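# Fill the carton's incomplete row with a tray bottle

## Task

A single row in the carton is missing its final bottle. Take one bottle from the tray, set it into that empty spot so the row is complete, and then release it.

## Robot and tools

Robot: two arms, left_arm and right_arm, each ending in a five-finger hand (right_arm a right hand, left_arm its mirror image). Bases in the scene frame: left_arm at (+0.041, +0.284, +0.029) m, right_arm at (-0.001, -0.254, +0.019) m, both nearly unrotated. Scene frame: origin at table-top height between the arms, +z up, +x out over the table, +y toward left_arm. A post stands behind the arms. Loose objects may get a brief nudge now and then.

Frames. Each arm reports end_effector_position (m) and end_effector_quat_wxyz in its own base frame. Fixed cameras (cam_high, cam_low) and the table use the scene frame. Pose offsets you send are along the axes of that arm's current Hand target. Hand point axes (right hand): +z along the straight fingers, +y out of the palm, +x across the palm away from the thumb; for the left hand +x points toward the thumb. The point sits 0.05 m in front of the palm; fingers reach 0.06-0.07 m past it along +z and their centre lines are 0.06 m behind it along -y. A wrist bracket on the little-finger side can strike objects.

A row is 28 numbers, each in [-1, 1], always covering both arms: left dx, dy, dz, rx, ry, rz; left little, ring, middle, index, thumb_bend, thumb_turn, force_limit, speed; then the same 14 for the right arm. Pose numbers are offsets, not poses: measured from the arm's Hand target at the start of the action (every row of one action counts from that same start), with 1.0 = 0.6 m or 180 degrees; rx, ry, rz form one rotation vector. Zeros for all six pose numbers mean no new pose request. Finger numbers are absolute targets: -1 open/straight, +1 closed; thumb_turn -1 beside the palm, +1 opposite the fingers. force_limit maps -1..+1 to about 0..10 N (0..15 N for the two thumb motors); speed rises linearly to full at +0.48. There is no 'no change' value for a hand: repeat the last eight hand numbers you actually sent (or, if none yet, hand_measured plus hand_force_limit and hand_speed). A thumb turned in front of the palm grips objects roughly 0.035-0.065 m thick. For a gentle grip close with speed -0.94 or lower; to loosen, send targets more open than hand_measured.

Tools.
execute_actions(actions, cameras): actions is a list of actions; each action is up to 15 rows, one per 1/30 s step, the last row held to step 15. Images come only when actions is empty or cameras names them (["all"], [] or names).
move(target, speed, blend, blocking, cameras): target is one 28-number row or a list of up to 15 rows; every row's offsets count from the Hand targets at the move's start, not from the previous row. speed is path top speed in m/s (0.002 to 4.3, default 0.25; turning up to twice that in rad/s), one value or one per target. blend (m) rounds corners in a list; 0 stops at each. blocking=false returns after about 0.5 s while the move continues. Paths are straight, all arms finish together, capped at 10 s, and do not avoid obstacles or the other arm. Hand numbers in a later target are applied on arrival.
wait(seconds, cameras): 0 to 3600 s, sends nothing new; a running move keeps going.
stop(cameras): brakes the running move.
zoom_image(camera, region): region [x0, y0, x1, y1] in pixels of that camera's latest image, at most 504 by 504; camera is cam_high, cam_low, cam_left_wrist or cam_right_wrist (each 672x504).
show_instructions(): shows the reference pages.
finished_scene(scene): ends the scene (scene = 1, optional); irreversible.

Results. Each gives per-arm pose, Hand target (your last command after clipping; next offsets start here), joint positions, velocities and torques, plus hand_measured, hand_stopped_by (moving, target, force, stalled, fault), hand_load_n (push on a finger, positive opening it; a lost grip shows as load near 0), hand_force_limit and hand_speed, all in the motor order above. Calls with actions also list hand positions at some steps. A move adds a move: line with its ending (done, off_target, moving, held, fault) and limits (paced = pose clipped, held = steps withheld). Camera calibration lines give intrinsics and world-to-camera transforms; wrist camera poses update as arms move.

Behaviour to expect. The hand often rests 1-3 cm (up to 5 cm) off the command, usually low, with no contact; the elbow may sag under load. Commanded orientation is clipped to within 40 degrees of the current one each step. A blocked arm keeps pushing until you command it back past its hand point. Motors heat when holding, stretched or pushing; at 100 °C the arm drops for 30-60 s.

Avoid: dropping the bottle even a few millimetres, releasing it while it moves, fast contacts, hard pressing, excessive finger force, arm-to-arm contact or closing one hand on the other, hitting the post or table hard, and anything leaving the table. The filled carton must stay correct after you let go.

Each tool is called after "Request:" as name([rows], argument=value, ...), one row to a line, values as JSON.

Reference images:

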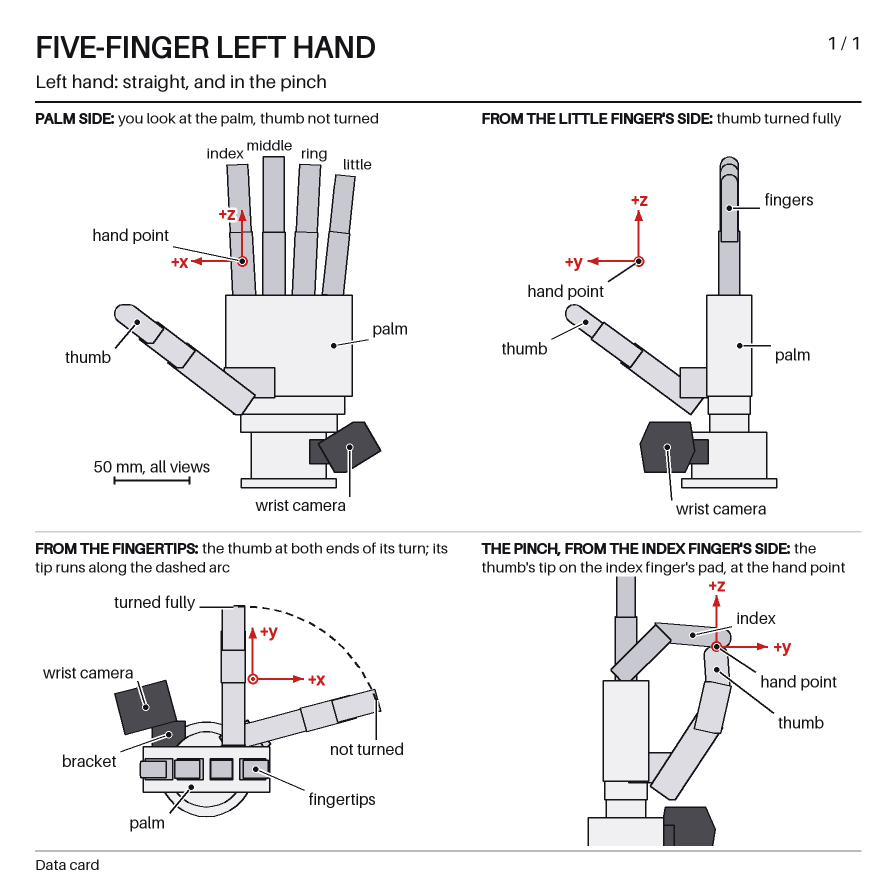

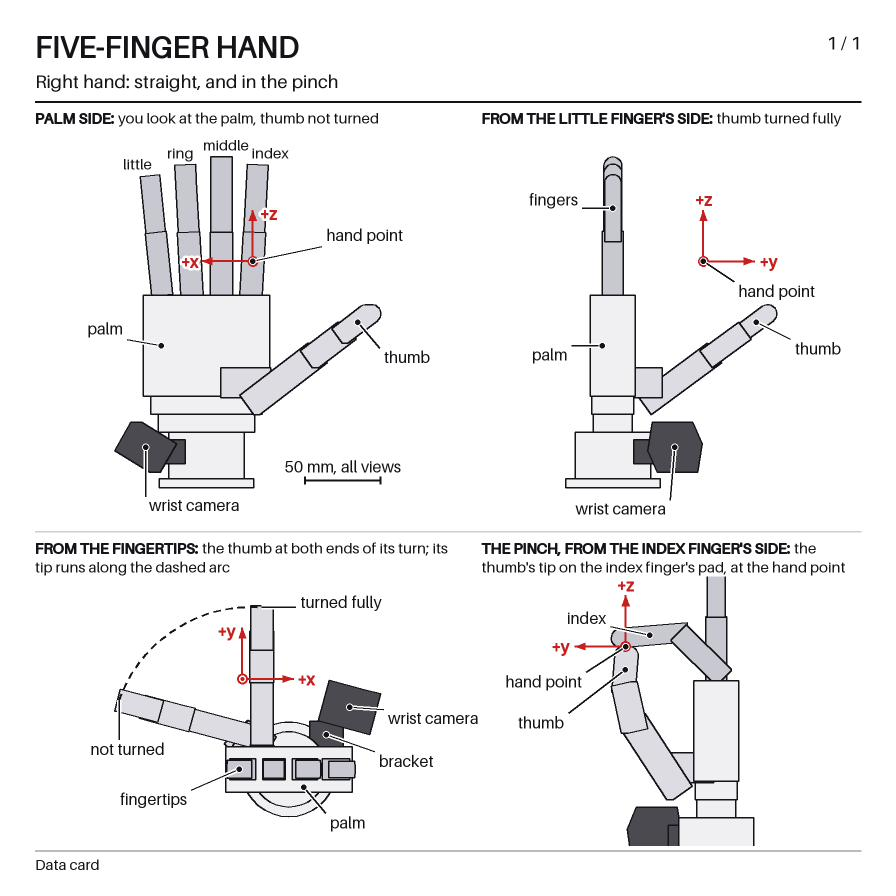

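## Session

Request:
execute_actions(actions=[])

Scene clock: 0.00 s.
left_arm: end_effector_position=(+0.3038, +0.2490, +0.2311) hand_measured=(-1.000, -1.000, -1.000, -1.000, -1.000, -1.000) hand_load_n=(+0.0, +0.0, +0.0, +0.0, +0.0, +0.0) hand_stopped_by=(target, target, target, target, target, target) hand_force_limit=0.00 hand_speed=-0.80 end_effector_quat_wxyz=(+0.005, -0.012, +1.000, -0.006) | right_arm: end_effector_position=(+0.4578, +0.1453, +0.3457) hand_measured=(-1.000, -1.000, -1.000, -1.000, -1.000, -1.000) hand_load_n=(+0.0, +0.0, +0.0, +0.0, +0.0, +0.0) hand_stopped_by=(target, target, target, target, target, target) hand_force_limit=0.00 hand_speed=-0.80 end_effector_quat_wxyz=(-0.629, +0.703, -0.092, +0.317)
Joint positions: left_arm=[0.522 1.345 1.307 -1.529 0.015 2.068] | right_arm=[-0.055 1.099 0.878 0.208 -1.028 -0.347]
Joint velocities: within noise
Joint torques (N m): no reading
Heat: left arm: hottest waist 28 °C; right arm: hottest waist 26 °C.
Hand target: left_arm +0.3081, +0.2515, +0.2360; +0.011, -0.012, +1.000, -0.003 | right_arm +0.4613, +0.1452, +0.3603; -0.630, +0.699, -0.082, +0.328

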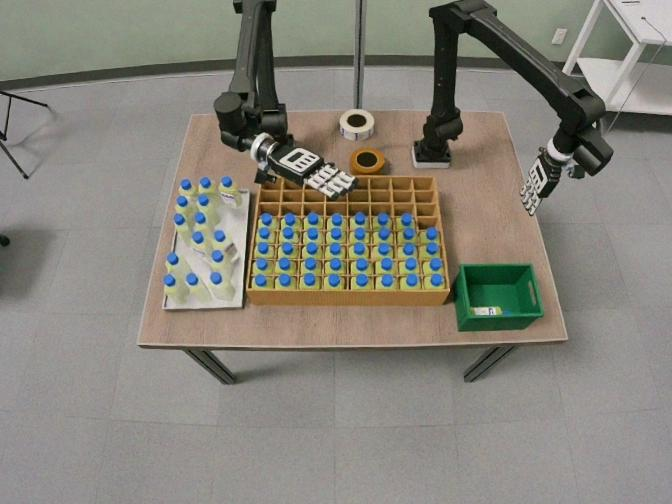

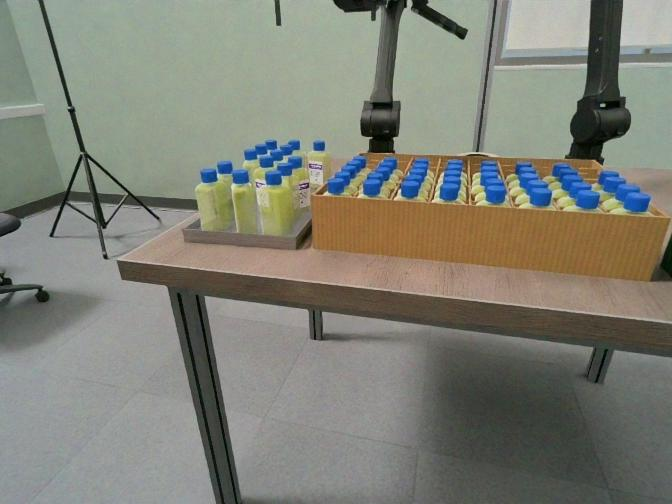

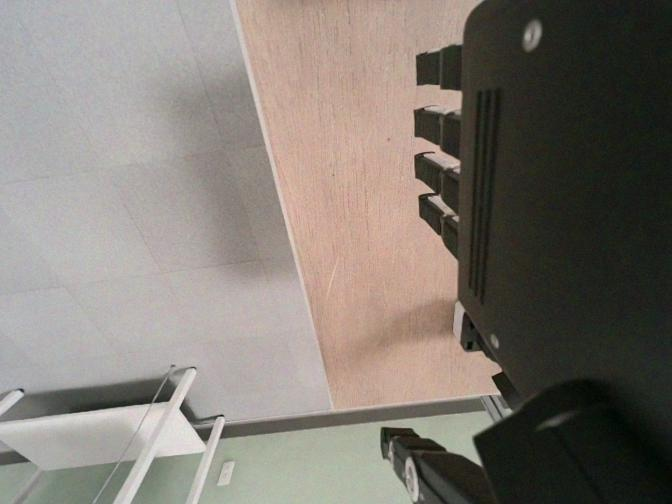

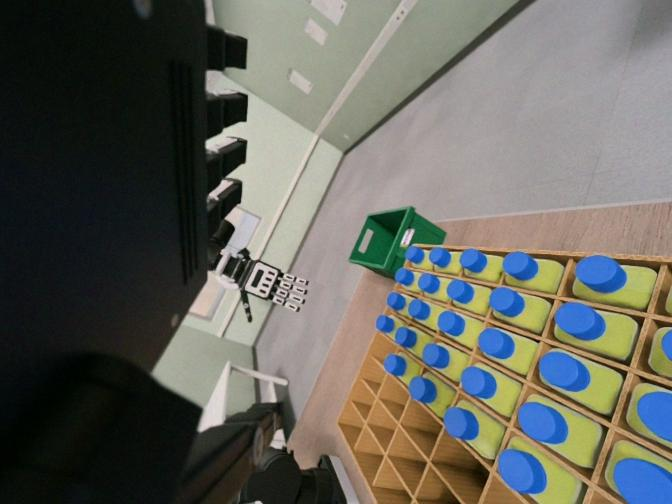

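Request:
zoom_image(camera="cam_high", region=[240, 160, 460, 320])

Request:
zoom_image(camera="cam_high", region=[140, 160, 270, 320])

Request:
zoom_image(camera="cam_low", region=[170, 120, 350, 260])

Request:
zoom_image(camera="cam_high", region=[440, 240, 570, 350])

Scaled by 2.291 from the camera's image (finer frame: 960x720).

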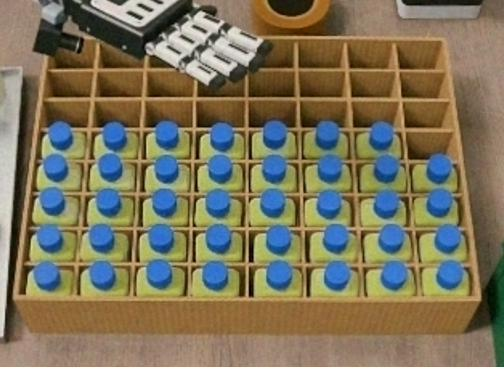

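Scaled by 3.150 from the camera's image (finer frame: 960x720).

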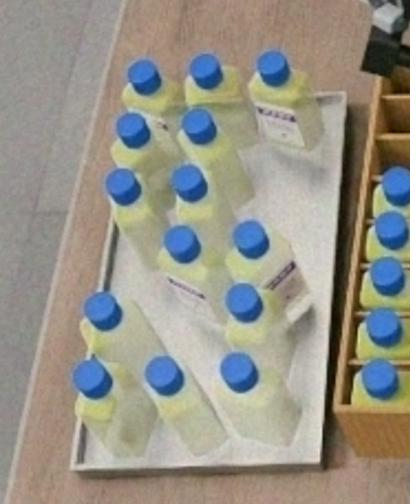

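Scaled by 2.800 from the camera's image (finer frame: 960x720).

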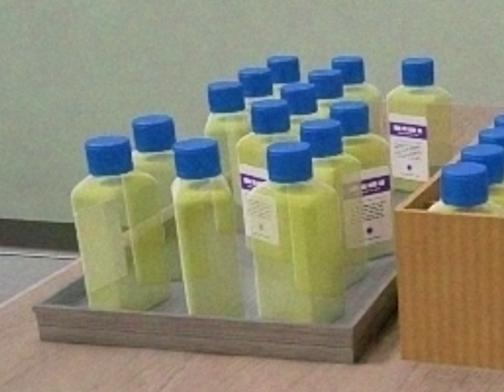

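Scaled by 3.877 from the camera's image (finer frame: 960x720).

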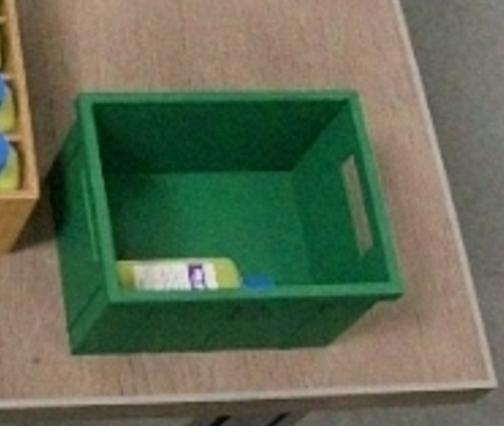

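Request:
move(target=[0,0,0,0,0,0,-1,-1,-1,-1,-1,-1,0,-0.8,0.0442,0.0108,-0.6042,-0.345,0.440,0.3586,-1,-1,-1,-1,-1,-1,0,-0.8], speed=0.25, cameras=["all"])

Scene clock: 164.23 s.
left_arm: end_effector_position=(+0.3038, +0.2490, +0.2311) hand_measured=(-1.000, -1.000, -1.000, -1.000, -1.000, -1.000) hand_load_n=(+0.0, +0.0, +0.0, +0.0, +0.0, +0.0) hand_stopped_by=(target, target, target, target, target, target) hand_force_limit=0.00 hand_speed=-0.80 end_effector_quat_wxyz=(+0.005, -0.012, +1.000, -0.006) | right_arm: end_effector_position=(+0.2759, -0.1648, +0.3421) hand_measured=(-1.000, -1.000, -1.000, -1.000, -1.000, -1.000) hand_load_n=(+0.0, +0.0, +0.0, +0.0, +0.0, +0.0) hand_stopped_by=(target, target, target, target, target, target) hand_force_limit=0.00 hand_speed=-0.80 end_effector_quat_wxyz=(+0.103, -0.417, +0.876, -0.221)
Joint positions: left_arm=[0.522 1.345 1.307 -1.529 0.015 2.068] | right_arm=[-0.623 1.021 1.336 -1.395 0.032 0.05]
Joint torques (N m): left_arm=[-1.32 -10.4 10.06 0.31 0 0] | right_arm=[0.03 -4.95 13.16 0.72 0.11 0.04]
Heat: left arm: hottest elbow 31 °C; right arm: hottest elbow 32 °C.
Hand target: left_arm +0.3081, +0.2515, +0.2360; +0.011, -0.012, +1.000, -0.003 | right_arm +0.2798, -0.1698, +0.3603; +0.109, -0.408, +0.875, -0.234
Off the commanded pose: left_arm 0.007 m, 1 deg | right_arm 0.019 m, 2 deg.
move: off_target (right_arm)
cam_right_wrist: T_world_to_cam=[[-0.8344, 0.37873, -0.40042, 0.42844], [0.23362, 0.90105, 0.36542, -0.038], [0.49919, 0.21136, -0.84032, 0.29393]] pos_world=[0.21964, -0.19015, 0.43244]

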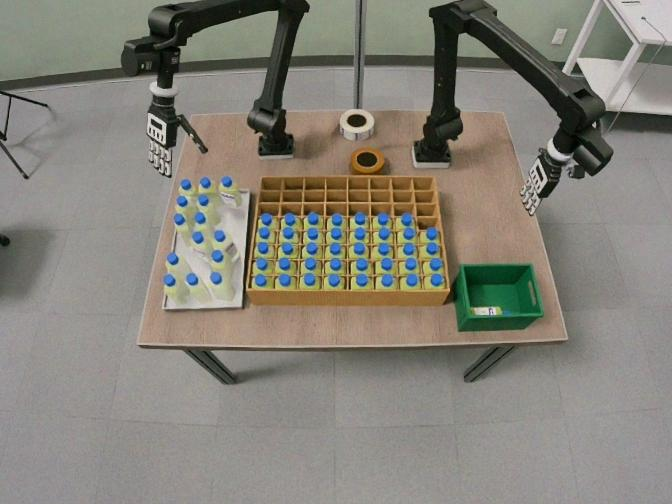

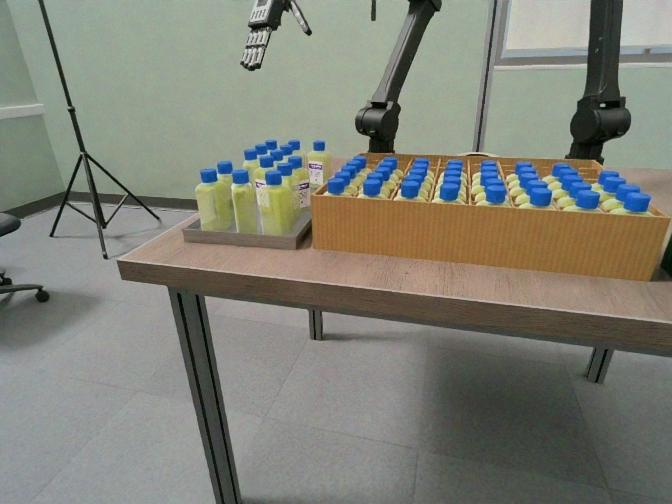

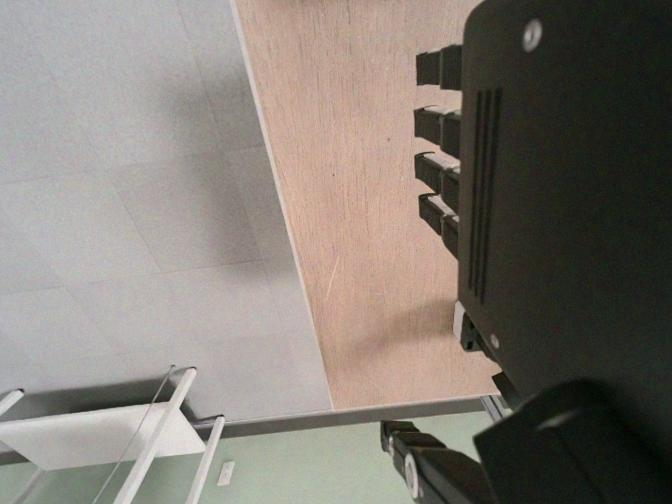

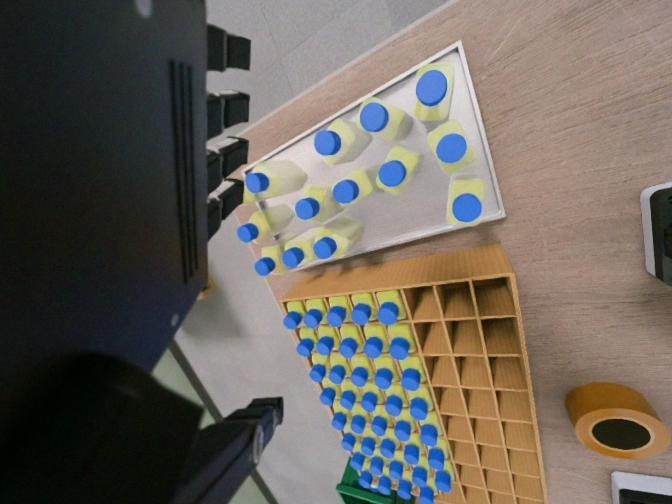

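Request:
zoom_image(camera="cam_right_wrist", region=[230, 30, 530, 290])

Request:
zoom_image(camera="cam_right_wrist", region=[270, 260, 560, 504])

Scaled by 1.680 from the camera's image (finer frame: 960x720).

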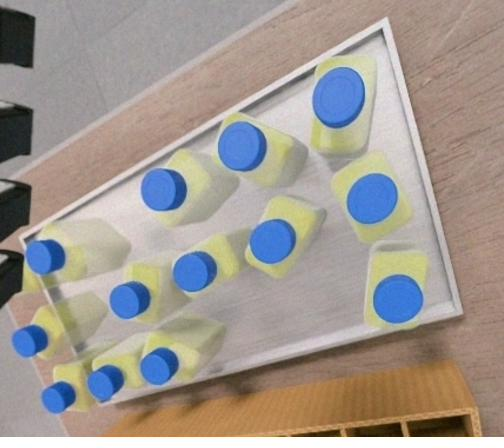

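Scaled by 1.738 from the camera's image (finer frame: 960x720).

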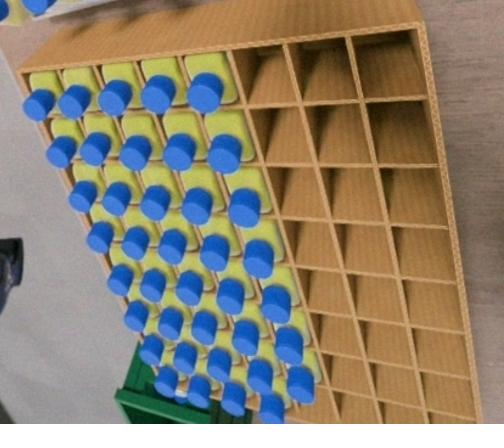

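Request:
zoom_image(camera="cam_right_wrist", region=[400, 60, 520, 240])

Request:
zoom_image(camera="cam_high", region=[150, 165, 260, 245])

Scaled by 2.800 from the camera's image (finer frame: 960x720).

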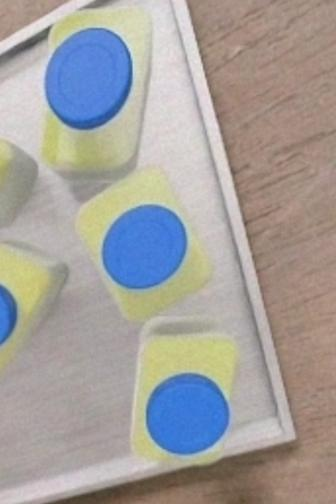

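Scaled by 4.582 from the camera's image (finer frame: 960x720).

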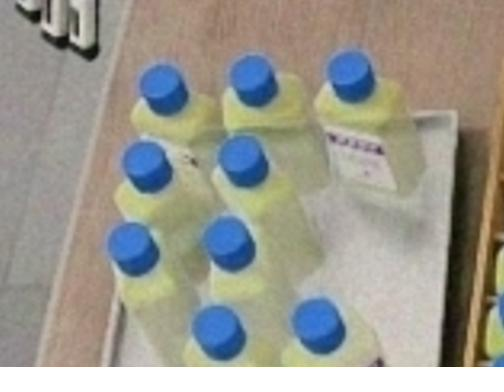

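Request:
zoom_image(camera="cam_right_wrist", region=[300, 80, 440, 220])

Request:
zoom_image(camera="cam_right_wrist", region=[230, 150, 380, 290])

Request:
zoom_image(camera="cam_high", region=[155, 225, 255, 315])

Scaled by 3.600 from the camera's image (finer frame: 960x720).

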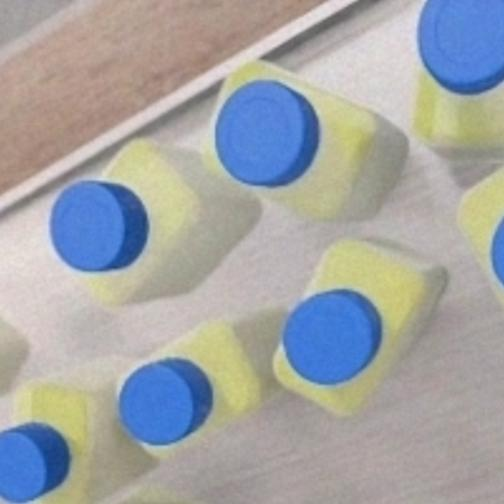

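Scaled by 3.360 from the camera's image (finer frame: 960x720).

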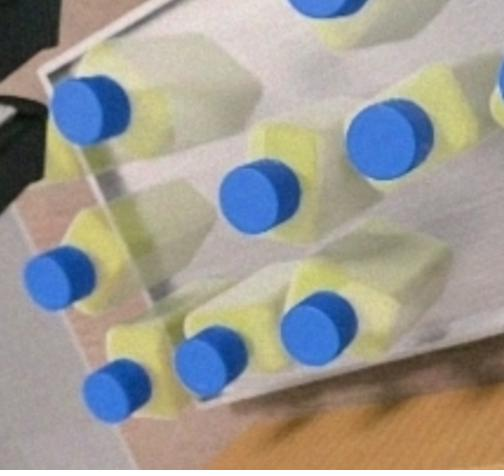

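Scaled by 5.040 from the camera's image (finer frame: 960x720).

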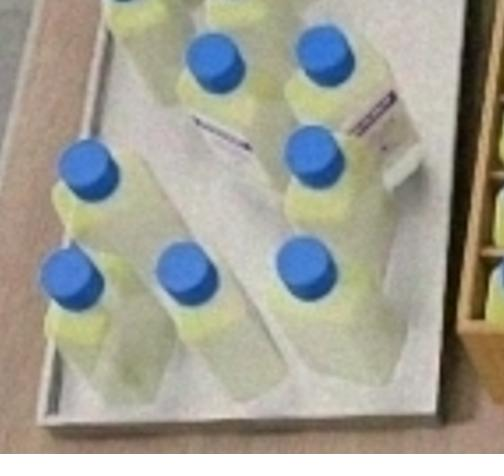

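Request:
move(target=[0,0,0,0,0,0,-1,-1,-1,-1,-1,-1,0,-0.8,-0.3830,-0.0932,0.3625,0.1384,-0.3173,-0.3173,-1,-1,-0.3,-0.3,-0.7,1,0,0], speed=0.2, cameras=["all"])

Scene clock: 244.07 s.
left_arm: end_effector_position=(+0.3038, +0.2490, +0.2311) hand_measured=(-1.000, -1.000, -1.000, -1.000, -1.000, -1.000) hand_load_n=(+0.0, +0.0, +0.0, +0.0, +0.0, +0.0) hand_stopped_by=(target, target, target, target, target, target) hand_force_limit=0.00 hand_speed=-0.80 end_effector_quat_wxyz=(+0.005, -0.012, +1.000, -0.006) | right_arm: end_effector_position=(+0.5315, -0.0916, +0.1827) hand_measured=(-1.000, -1.000, -0.300, -0.300, -0.700, +1.000) hand_load_n=(+0.0, +0.0, +0.0, +0.0, -0.5, +0.0) hand_stopped_by=(target, target, target, target, target, target) hand_force_limit=0.00 hand_speed=0.00 end_effector_quat_wxyz=(-0.451, +0.782, -0.385, +0.191)
Joint positions: left_arm=[0.522 1.345 1.307 -1.529 0.015 2.068] | right_arm=[-0.428 1.571 1.266 -0.664 -0.889 -0.79]
Joint torques (N m): left_arm=[-1.08 -10.34 10.03 0.31 0.01 -0.02] | right_arm=[1.08 -13.1 13.12 1.51 -0.7 -0.15]
Heat: left arm: hottest elbow 32 °C; right arm: hottest elbow 36 °C.
Hand target: left_arm +0.3081, +0.2515, +0.2360; +0.011, -0.012, +1.000, -0.003 | right_arm +0.5478, -0.0947, +0.1998; -0.453, +0.785, -0.366, +0.211
Off the commanded pose: left_arm 0.007 m, 1 deg | right_arm 0.024 m, 3 deg.
move: off_target (right_arm)
cam_right_wrist: T_world_to_cam=[[-0.31301, -0.50281, -0.80573, 0.26637], [-0.933, 0.32143, 0.16186, 0.49877], [0.1776, 0.80241, -0.56973, 0.1925]] pos_world=[0.51454, -0.18085, 0.24356]

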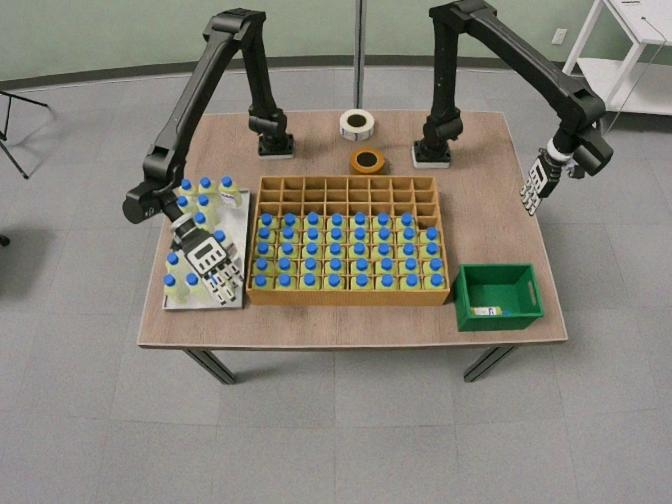

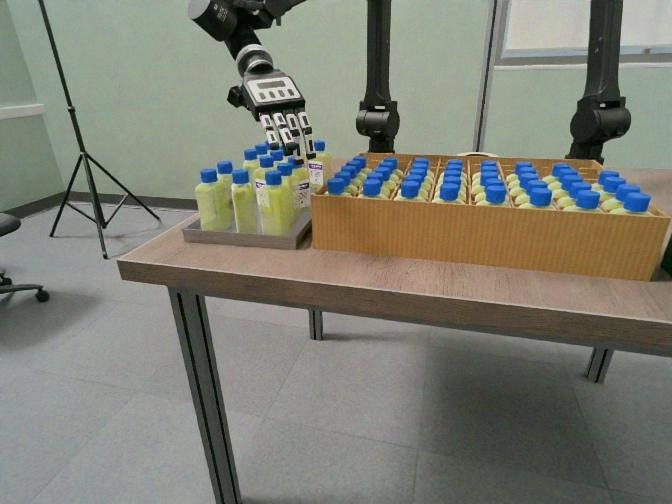

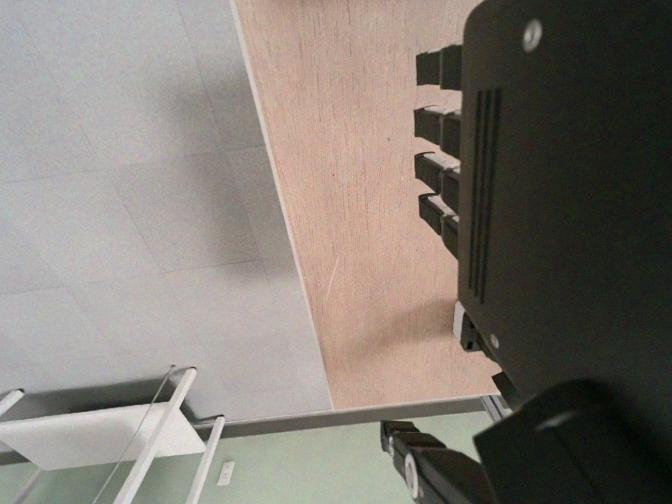

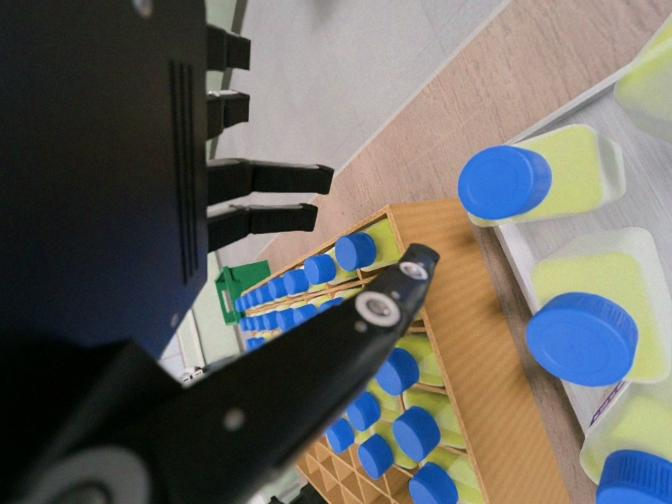

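Request:
zoom_image(camera="cam_low", region=[220, 60, 350, 200])

Request:
zoom_image(camera="cam_high", region=[150, 190, 270, 310])

Request:
zoom_image(camera="cam_right_wrist", region=[300, 80, 672, 400])

Scaled by 3.600 from the camera's image (finer frame: 960x720).

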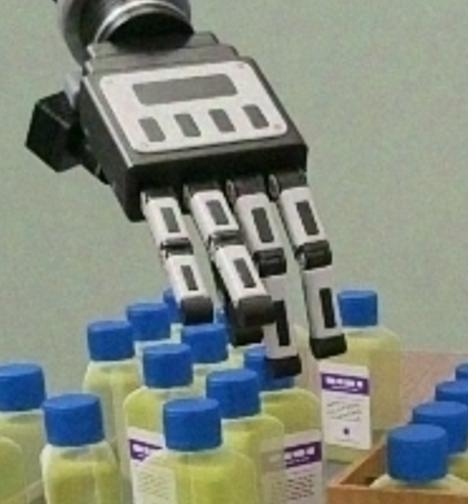

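Scaled by 4.200 from the camera's image (finer frame: 960x720).

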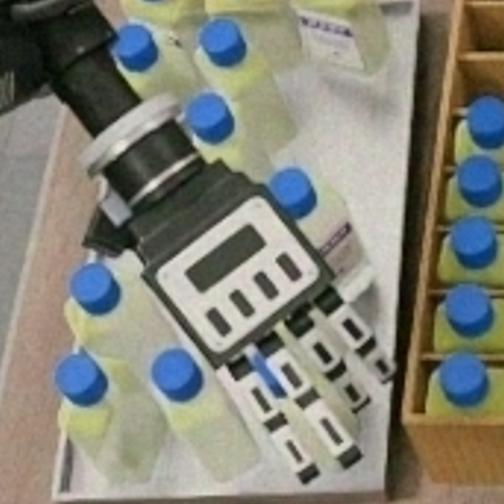

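Scaled by 1.355 from the camera's image (finer frame: 960x720).

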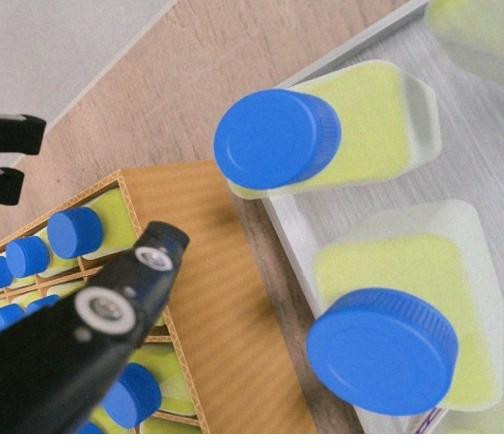

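Request:
move(target=[0,0,0,0,0,0,-1,-1,-1,-1,-1,-1,0,-0.8,0.0553,0.0197,-0.0340,0,-0.0385,-0.0222,-1,-1,-0.3,-0.3,-0.7,1,0,0], speed=0.1, cameras=["all"])

Request:
zoom_image(camera="cam_low", region=[220, 80, 340, 200])

Request:
zoom_image(camera="cam_high", region=[150, 200, 270, 320])

Request:
zoom_image(camera="cam_right_wrist", region=[200, 60, 560, 360])

Scene clock: 306.47 s.
left_arm: end_effector_position=(+0.3038, +0.2490, +0.2311) hand_measured=(-1.000, -1.000, -1.000, -1.000, -1.000, -1.000) hand_load_n=(+0.0, +0.0, +0.0, +0.0, +0.0, +0.0) hand_stopped_by=(target, target, target, target, target, target) hand_force_limit=0.00 hand_speed=-0.80 end_effector_quat_wxyz=(+0.005, -0.012, +1.000, -0.006) | right_arm: end_effector_position=(+0.5399, -0.1272, +0.1880) hand_measured=(-1.000, -1.000, -0.300, -0.300, -0.700, +1.000) hand_load_n=(+0.0, +0.0, +0.0, +0.0, +0.0, +0.0) hand_stopped_by=(target, target, target, target, target, target) hand_force_limit=0.00 hand_speed=0.00 end_effector_quat_wxyz=(-0.467, +0.807, -0.320, +0.166)
Joint positions: left_arm=[0.522 1.345 1.307 -1.529 0.015 2.068] | right_arm=[-0.488 1.704 1.465 -0.963 -0.994 -1.103]
Joint torques (N m): left_arm=[-1.2 -10.7 10.03 0.29 0 -0.01] | right_arm=[0.32 -14.21 12.77 0.32 -0.88 -0.16]
Heat: left arm: hottest elbow 32 °C; right arm: hottest elbow 36 °C.
Hand target: left_arm +0.3081, +0.2515, +0.2360; +0.011, -0.012, +1.000, -0.003 | right_arm +0.5511, -0.1353, +0.1997; -0.467, +0.808, -0.311, +0.179
Off the commanded pose: left_arm 0.007 m, 1 deg | right_arm 0.018 m, 2 deg.
move: off_target (right_arm)
cam_right_wrist: T_world_to_cam=[[-0.2165, -0.54546, -0.80969, 0.19852], [-0.97394, 0.17812, 0.14042, 0.52506], [0.06763, 0.81899, -0.56981, 0.28413]] pos_world=[0.53514, -0.21793, 0.24891]

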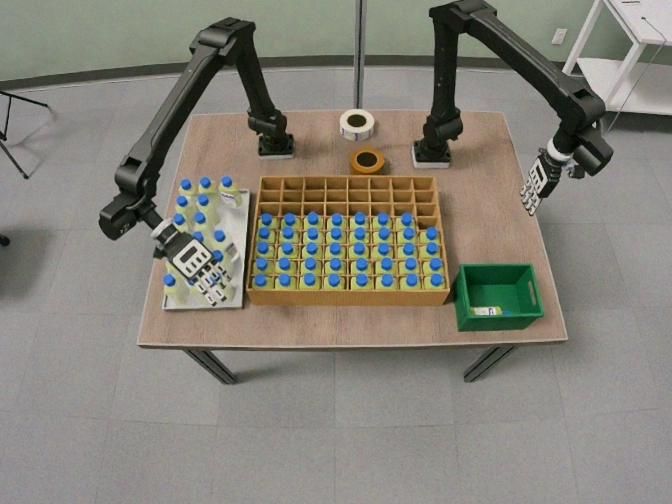

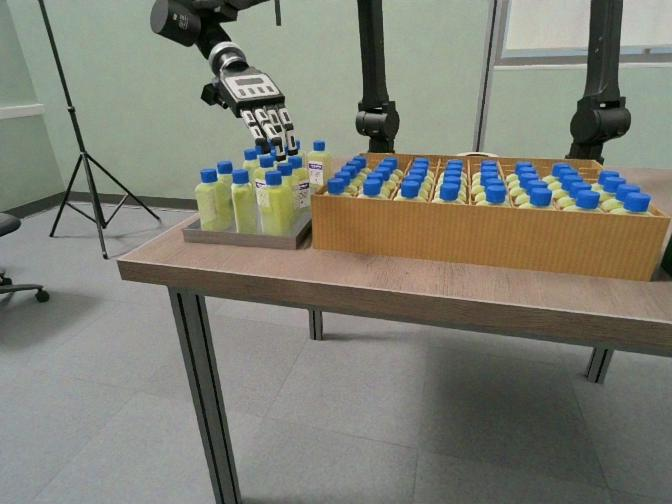

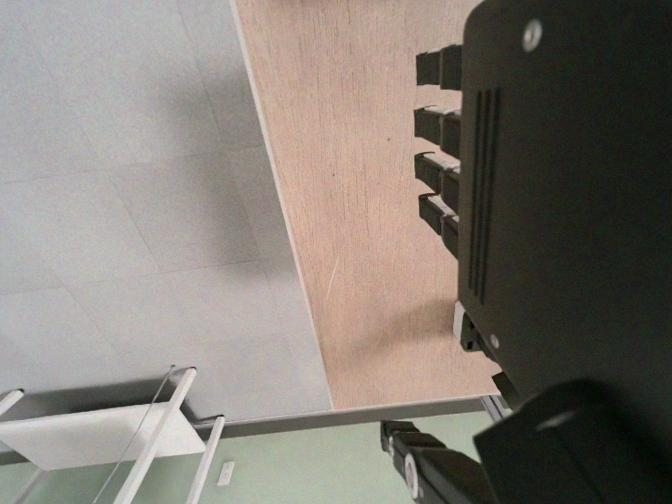

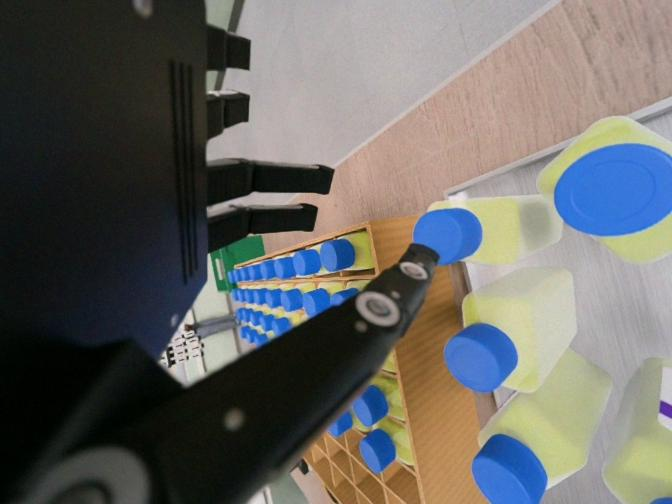

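Scaled by 4.200 from the camera's image (finer frame: 960x720).

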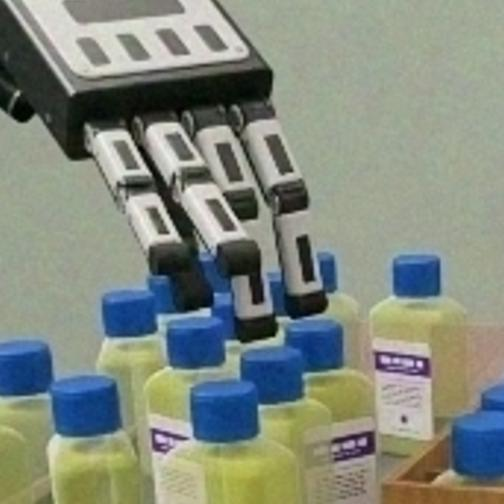

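Scaled by 4.200 from the camera's image (finer frame: 960x720).

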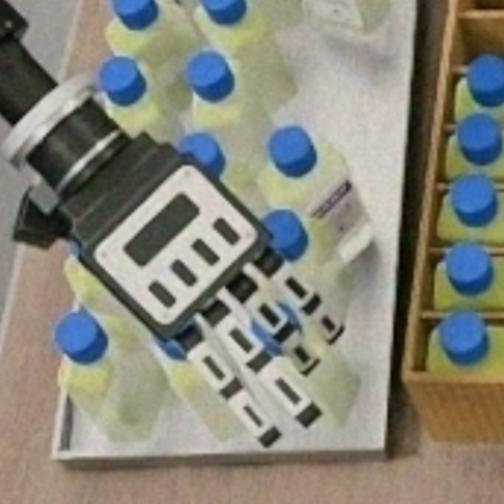

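Scaled by 1.400 from the camera's image (finer frame: 960x720).

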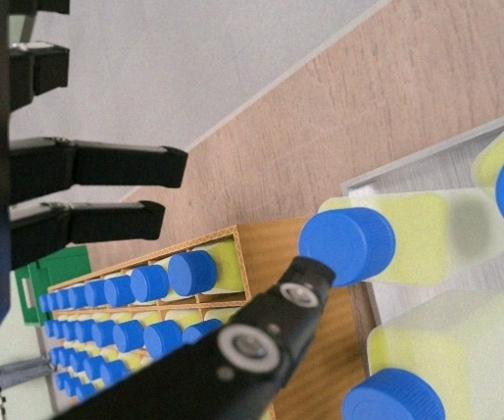

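Request:
move(target=[0,0,0,0,0,0,-1,-1,-1,-1,-1,-1,0,-0.8,0,0.042,0.0108,0,0,0,-1,-1,-0.3,-0.3,-0.7,1,0,0], speed=0.08, cameras=["cam_high","cam_low","cam_right_wrist"])

Request:
zoom_image(camera="cam_low", region=[220, 80, 340, 200])

Request:
zoom_image(camera="cam_high", region=[150, 200, 270, 320])

Request:
zoom_image(camera="cam_right_wrist", region=[200, 60, 560, 360])

Scene clock: 324.00 s.
left_arm: end_effector_position=(+0.3038, +0.2490, +0.2311) hand_measured=(-1.000, -1.000, -1.000, -1.000, -1.000, -1.000) hand_load_n=(+0.0, +0.0, +0.0, +0.0, +0.0, +0.0) hand_stopped_by=(target, target, target, target, target, target) hand_force_limit=0.00 hand_speed=-0.80 end_effector_quat_wxyz=(+0.005, -0.012, +1.000, -0.006) | right_arm: end_effector_position=(+0.5437, -0.1349, +0.1794) hand_measured=(-1.000, -1.000, -0.300, -0.300, -0.700, +1.000) hand_load_n=(+0.0, +0.0, +0.0, +0.0, +0.0, +0.0) hand_stopped_by=(target, target, target, target, target, target) hand_force_limit=0.00 hand_speed=0.00 end_effector_quat_wxyz=(-0.467, +0.809, -0.313, +0.173)
Joint positions: left_arm=[0.522 1.345 1.307 -1.529 0.015 2.068] | right_arm=[-0.497 1.721 1.465 -0.945 -0.999 -1.125]
Joint torques (N m): left_arm=[-1.2 -10.52 10.03 0.28 -0.02 -0.02] | right_arm=[-0.09 -15.38 8.8 1.47 -0.93 -0.19]
Heat: left arm: hottest elbow 32 °C; right arm: hottest elbow 36 °C.
Hand target: left_arm +0.3081, +0.2515, +0.2360; +0.011, -0.012, +1.000, -0.003 | right_arm +0.5465, -0.1403, +0.1747; -0.467, +0.808, -0.310, +0.179
Off the commanded pose: left_arm 0.007 m, 1 deg | right_arm 0.008 m, 1 deg.
move: done
cam_right_wrist: T_world_to_cam=[[-0.20071, -0.5534, -0.80837, 0.17835], [-0.97686, 0.17532, 0.12252, 0.53582], [0.07392, 0.81426, -0.57578, 0.28222]] pos_world=[0.53836, -0.22504, 0.24102]

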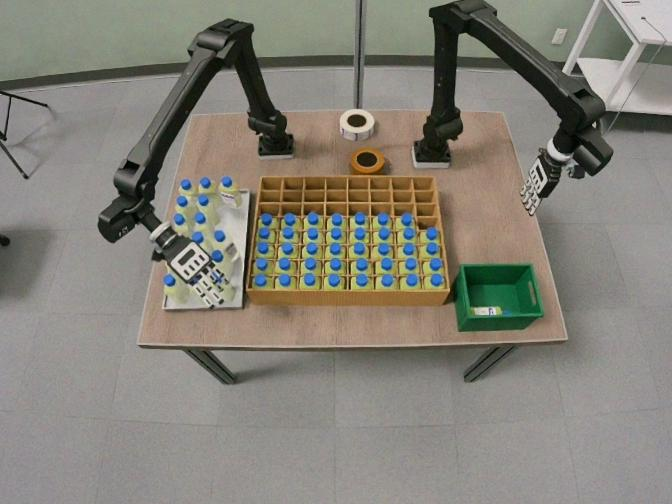

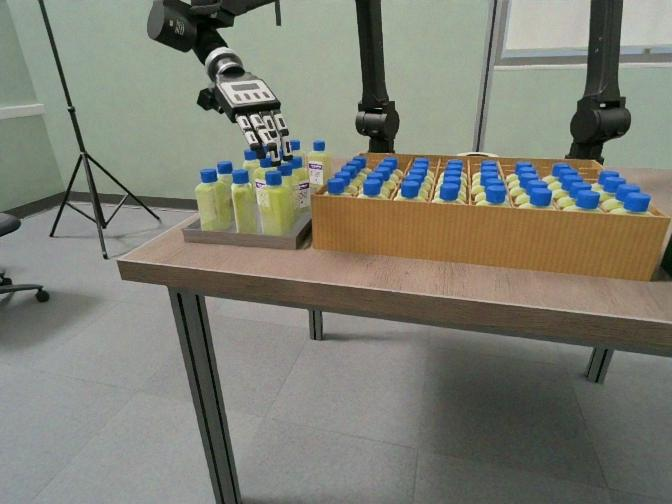

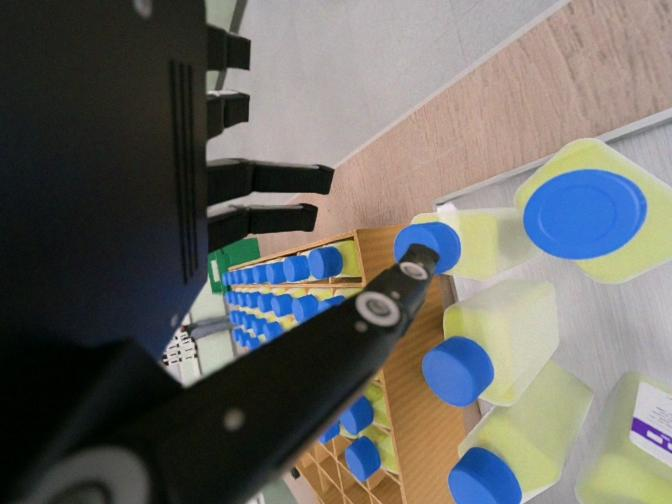

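Scaled by 4.200 from the camera's image (finer frame: 960x720).

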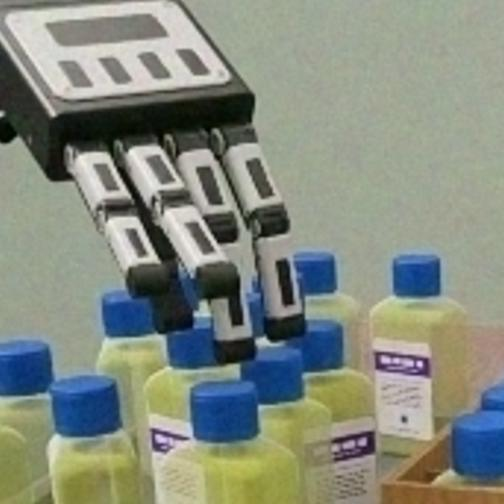

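Scaled by 4.200 from the camera's image (finer frame: 960x720).

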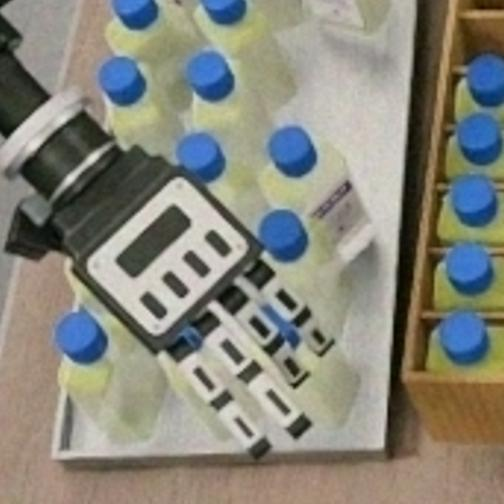

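Scaled by 1.400 from the camera's image (finer frame: 960x720).

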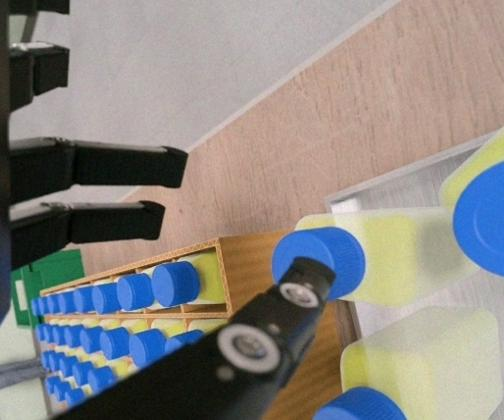

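Request:
move(target=[0,0,0,0,0,0,-1,-1,-1,-1,-1,-1,0,-0.8,-0.0107,0.0368,0.0097,0,0,0,-1,-1,-0.3,-0.3,-0.7,1,0,0], speed=0.08, cameras=["cam_high","cam_low","cam_right_wrist"])

Request:
zoom_image(camera="cam_low", region=[220, 80, 340, 200])

Request:
zoom_image(camera="cam_high", region=[150, 200, 270, 320])

Request:
zoom_image(camera="cam_right_wrist", region=[200, 60, 560, 360])

Scene clock: 341.43 s.
left_arm: end_effector_position=(+0.3038, +0.2490, +0.2311) hand_measured=(-1.000, -1.000, -1.000, -1.000, -1.000, -1.000) hand_load_n=(+0.0, +0.0, +0.0, +0.0, +0.0, +0.0) hand_stopped_by=(target, target, target, target, target, target) hand_force_limit=0.00 hand_speed=-0.80 end_effector_quat_wxyz=(+0.005, -0.012, +1.000, -0.006) | right_arm: end_effector_position=(+0.5345, -0.1343, +0.1549) hand_measured=(-1.000, -1.000, -0.300, -0.300, -0.700, +1.000) hand_load_n=(+0.0, -0.5, +0.0, +0.0, +0.5, +0.0) hand_stopped_by=(target, target, target, target, target, target) hand_force_limit=0.00 hand_speed=0.00 end_effector_quat_wxyz=(-0.467, +0.809, -0.314, +0.171)
Joint positions: left_arm=[0.522 1.345 1.307 -1.529 0.015 2.068] | right_arm=[-0.504 1.724 1.403 -0.898 -1.002 -1.14]
Joint torques (N m): left_arm=[-1.08 -10.52 10.03 0.36 0.01 -0.02] | right_arm=[0.44 -15.5 8.81 1.29 -0.92 -0.18]
Heat: left arm: hottest elbow 32 °C; right arm: hottest elbow 35 °C.
Hand target: left_arm +0.3081, +0.2515, +0.2360; +0.011, -0.012, +1.000, -0.003 | right_arm +0.5376, -0.1406, +0.1525; -0.467, +0.808, -0.311, +0.179
Off the commanded pose: left_arm 0.007 m, 1 deg | right_arm 0.007 m, 1 deg.
move: done
cam_right_wrist: T_world_to_cam=[[-0.20352, -0.55169, -0.80883, 0.15881], [-0.97654, 0.17372, 0.12723, 0.52863], [0.07032, 0.81575, -0.57411, 0.2702]] pos_world=[0.52955, -0.22464, 0.21632]

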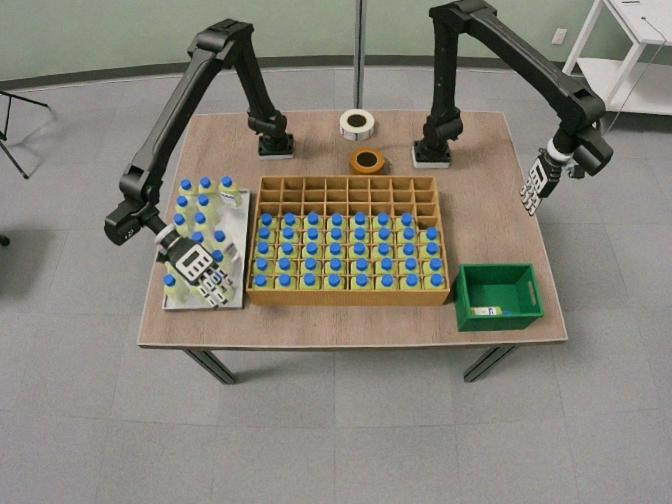

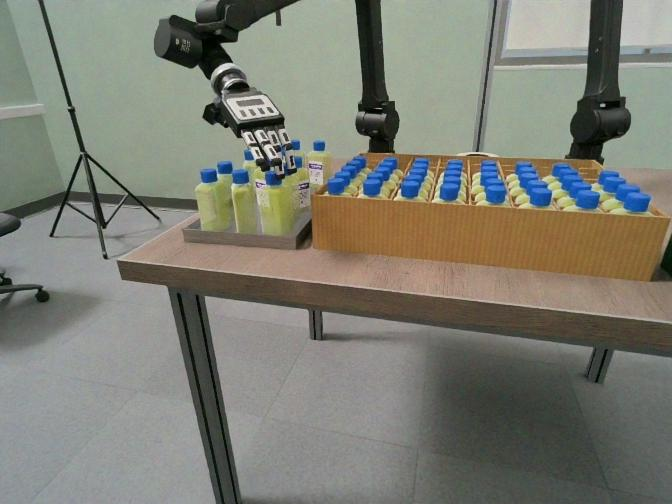

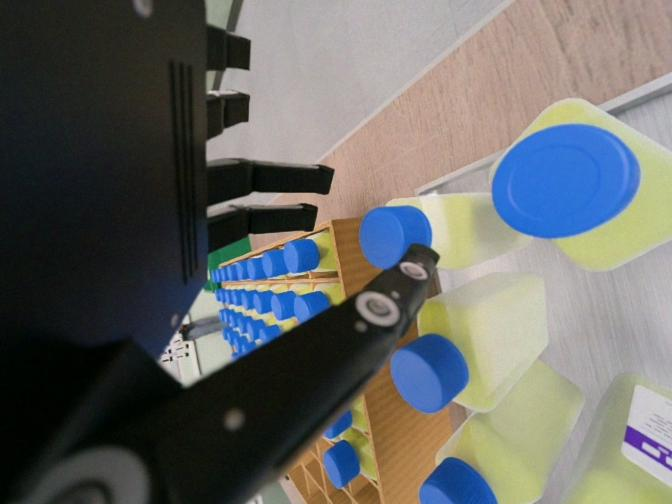

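Scaled by 4.200 from the camera's image (finer frame: 960x720).

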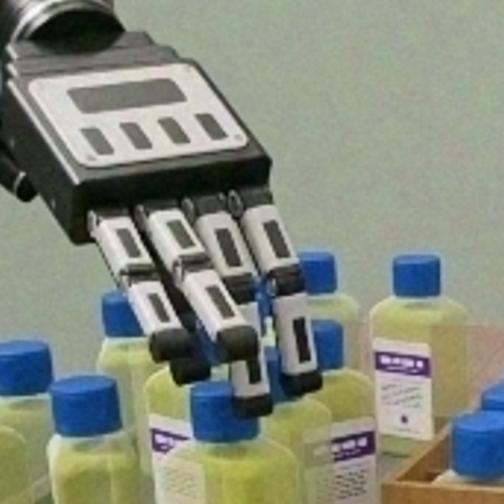

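Scaled by 4.200 from the camera's image (finer frame: 960x720).

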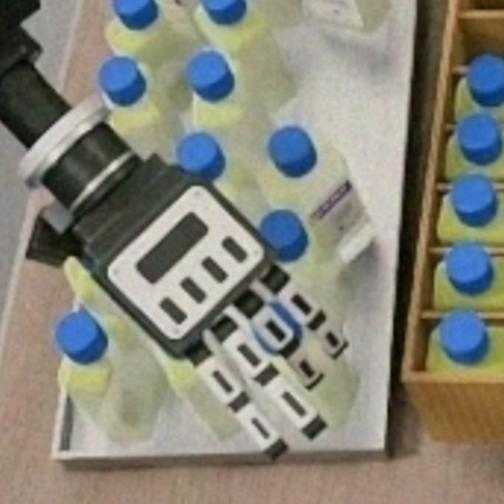

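Scaled by 1.400 from the camera's image (finer frame: 960x720).

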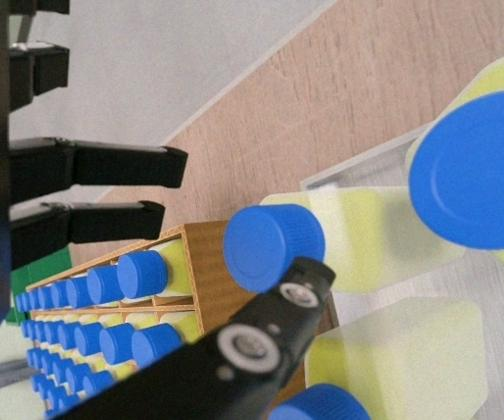

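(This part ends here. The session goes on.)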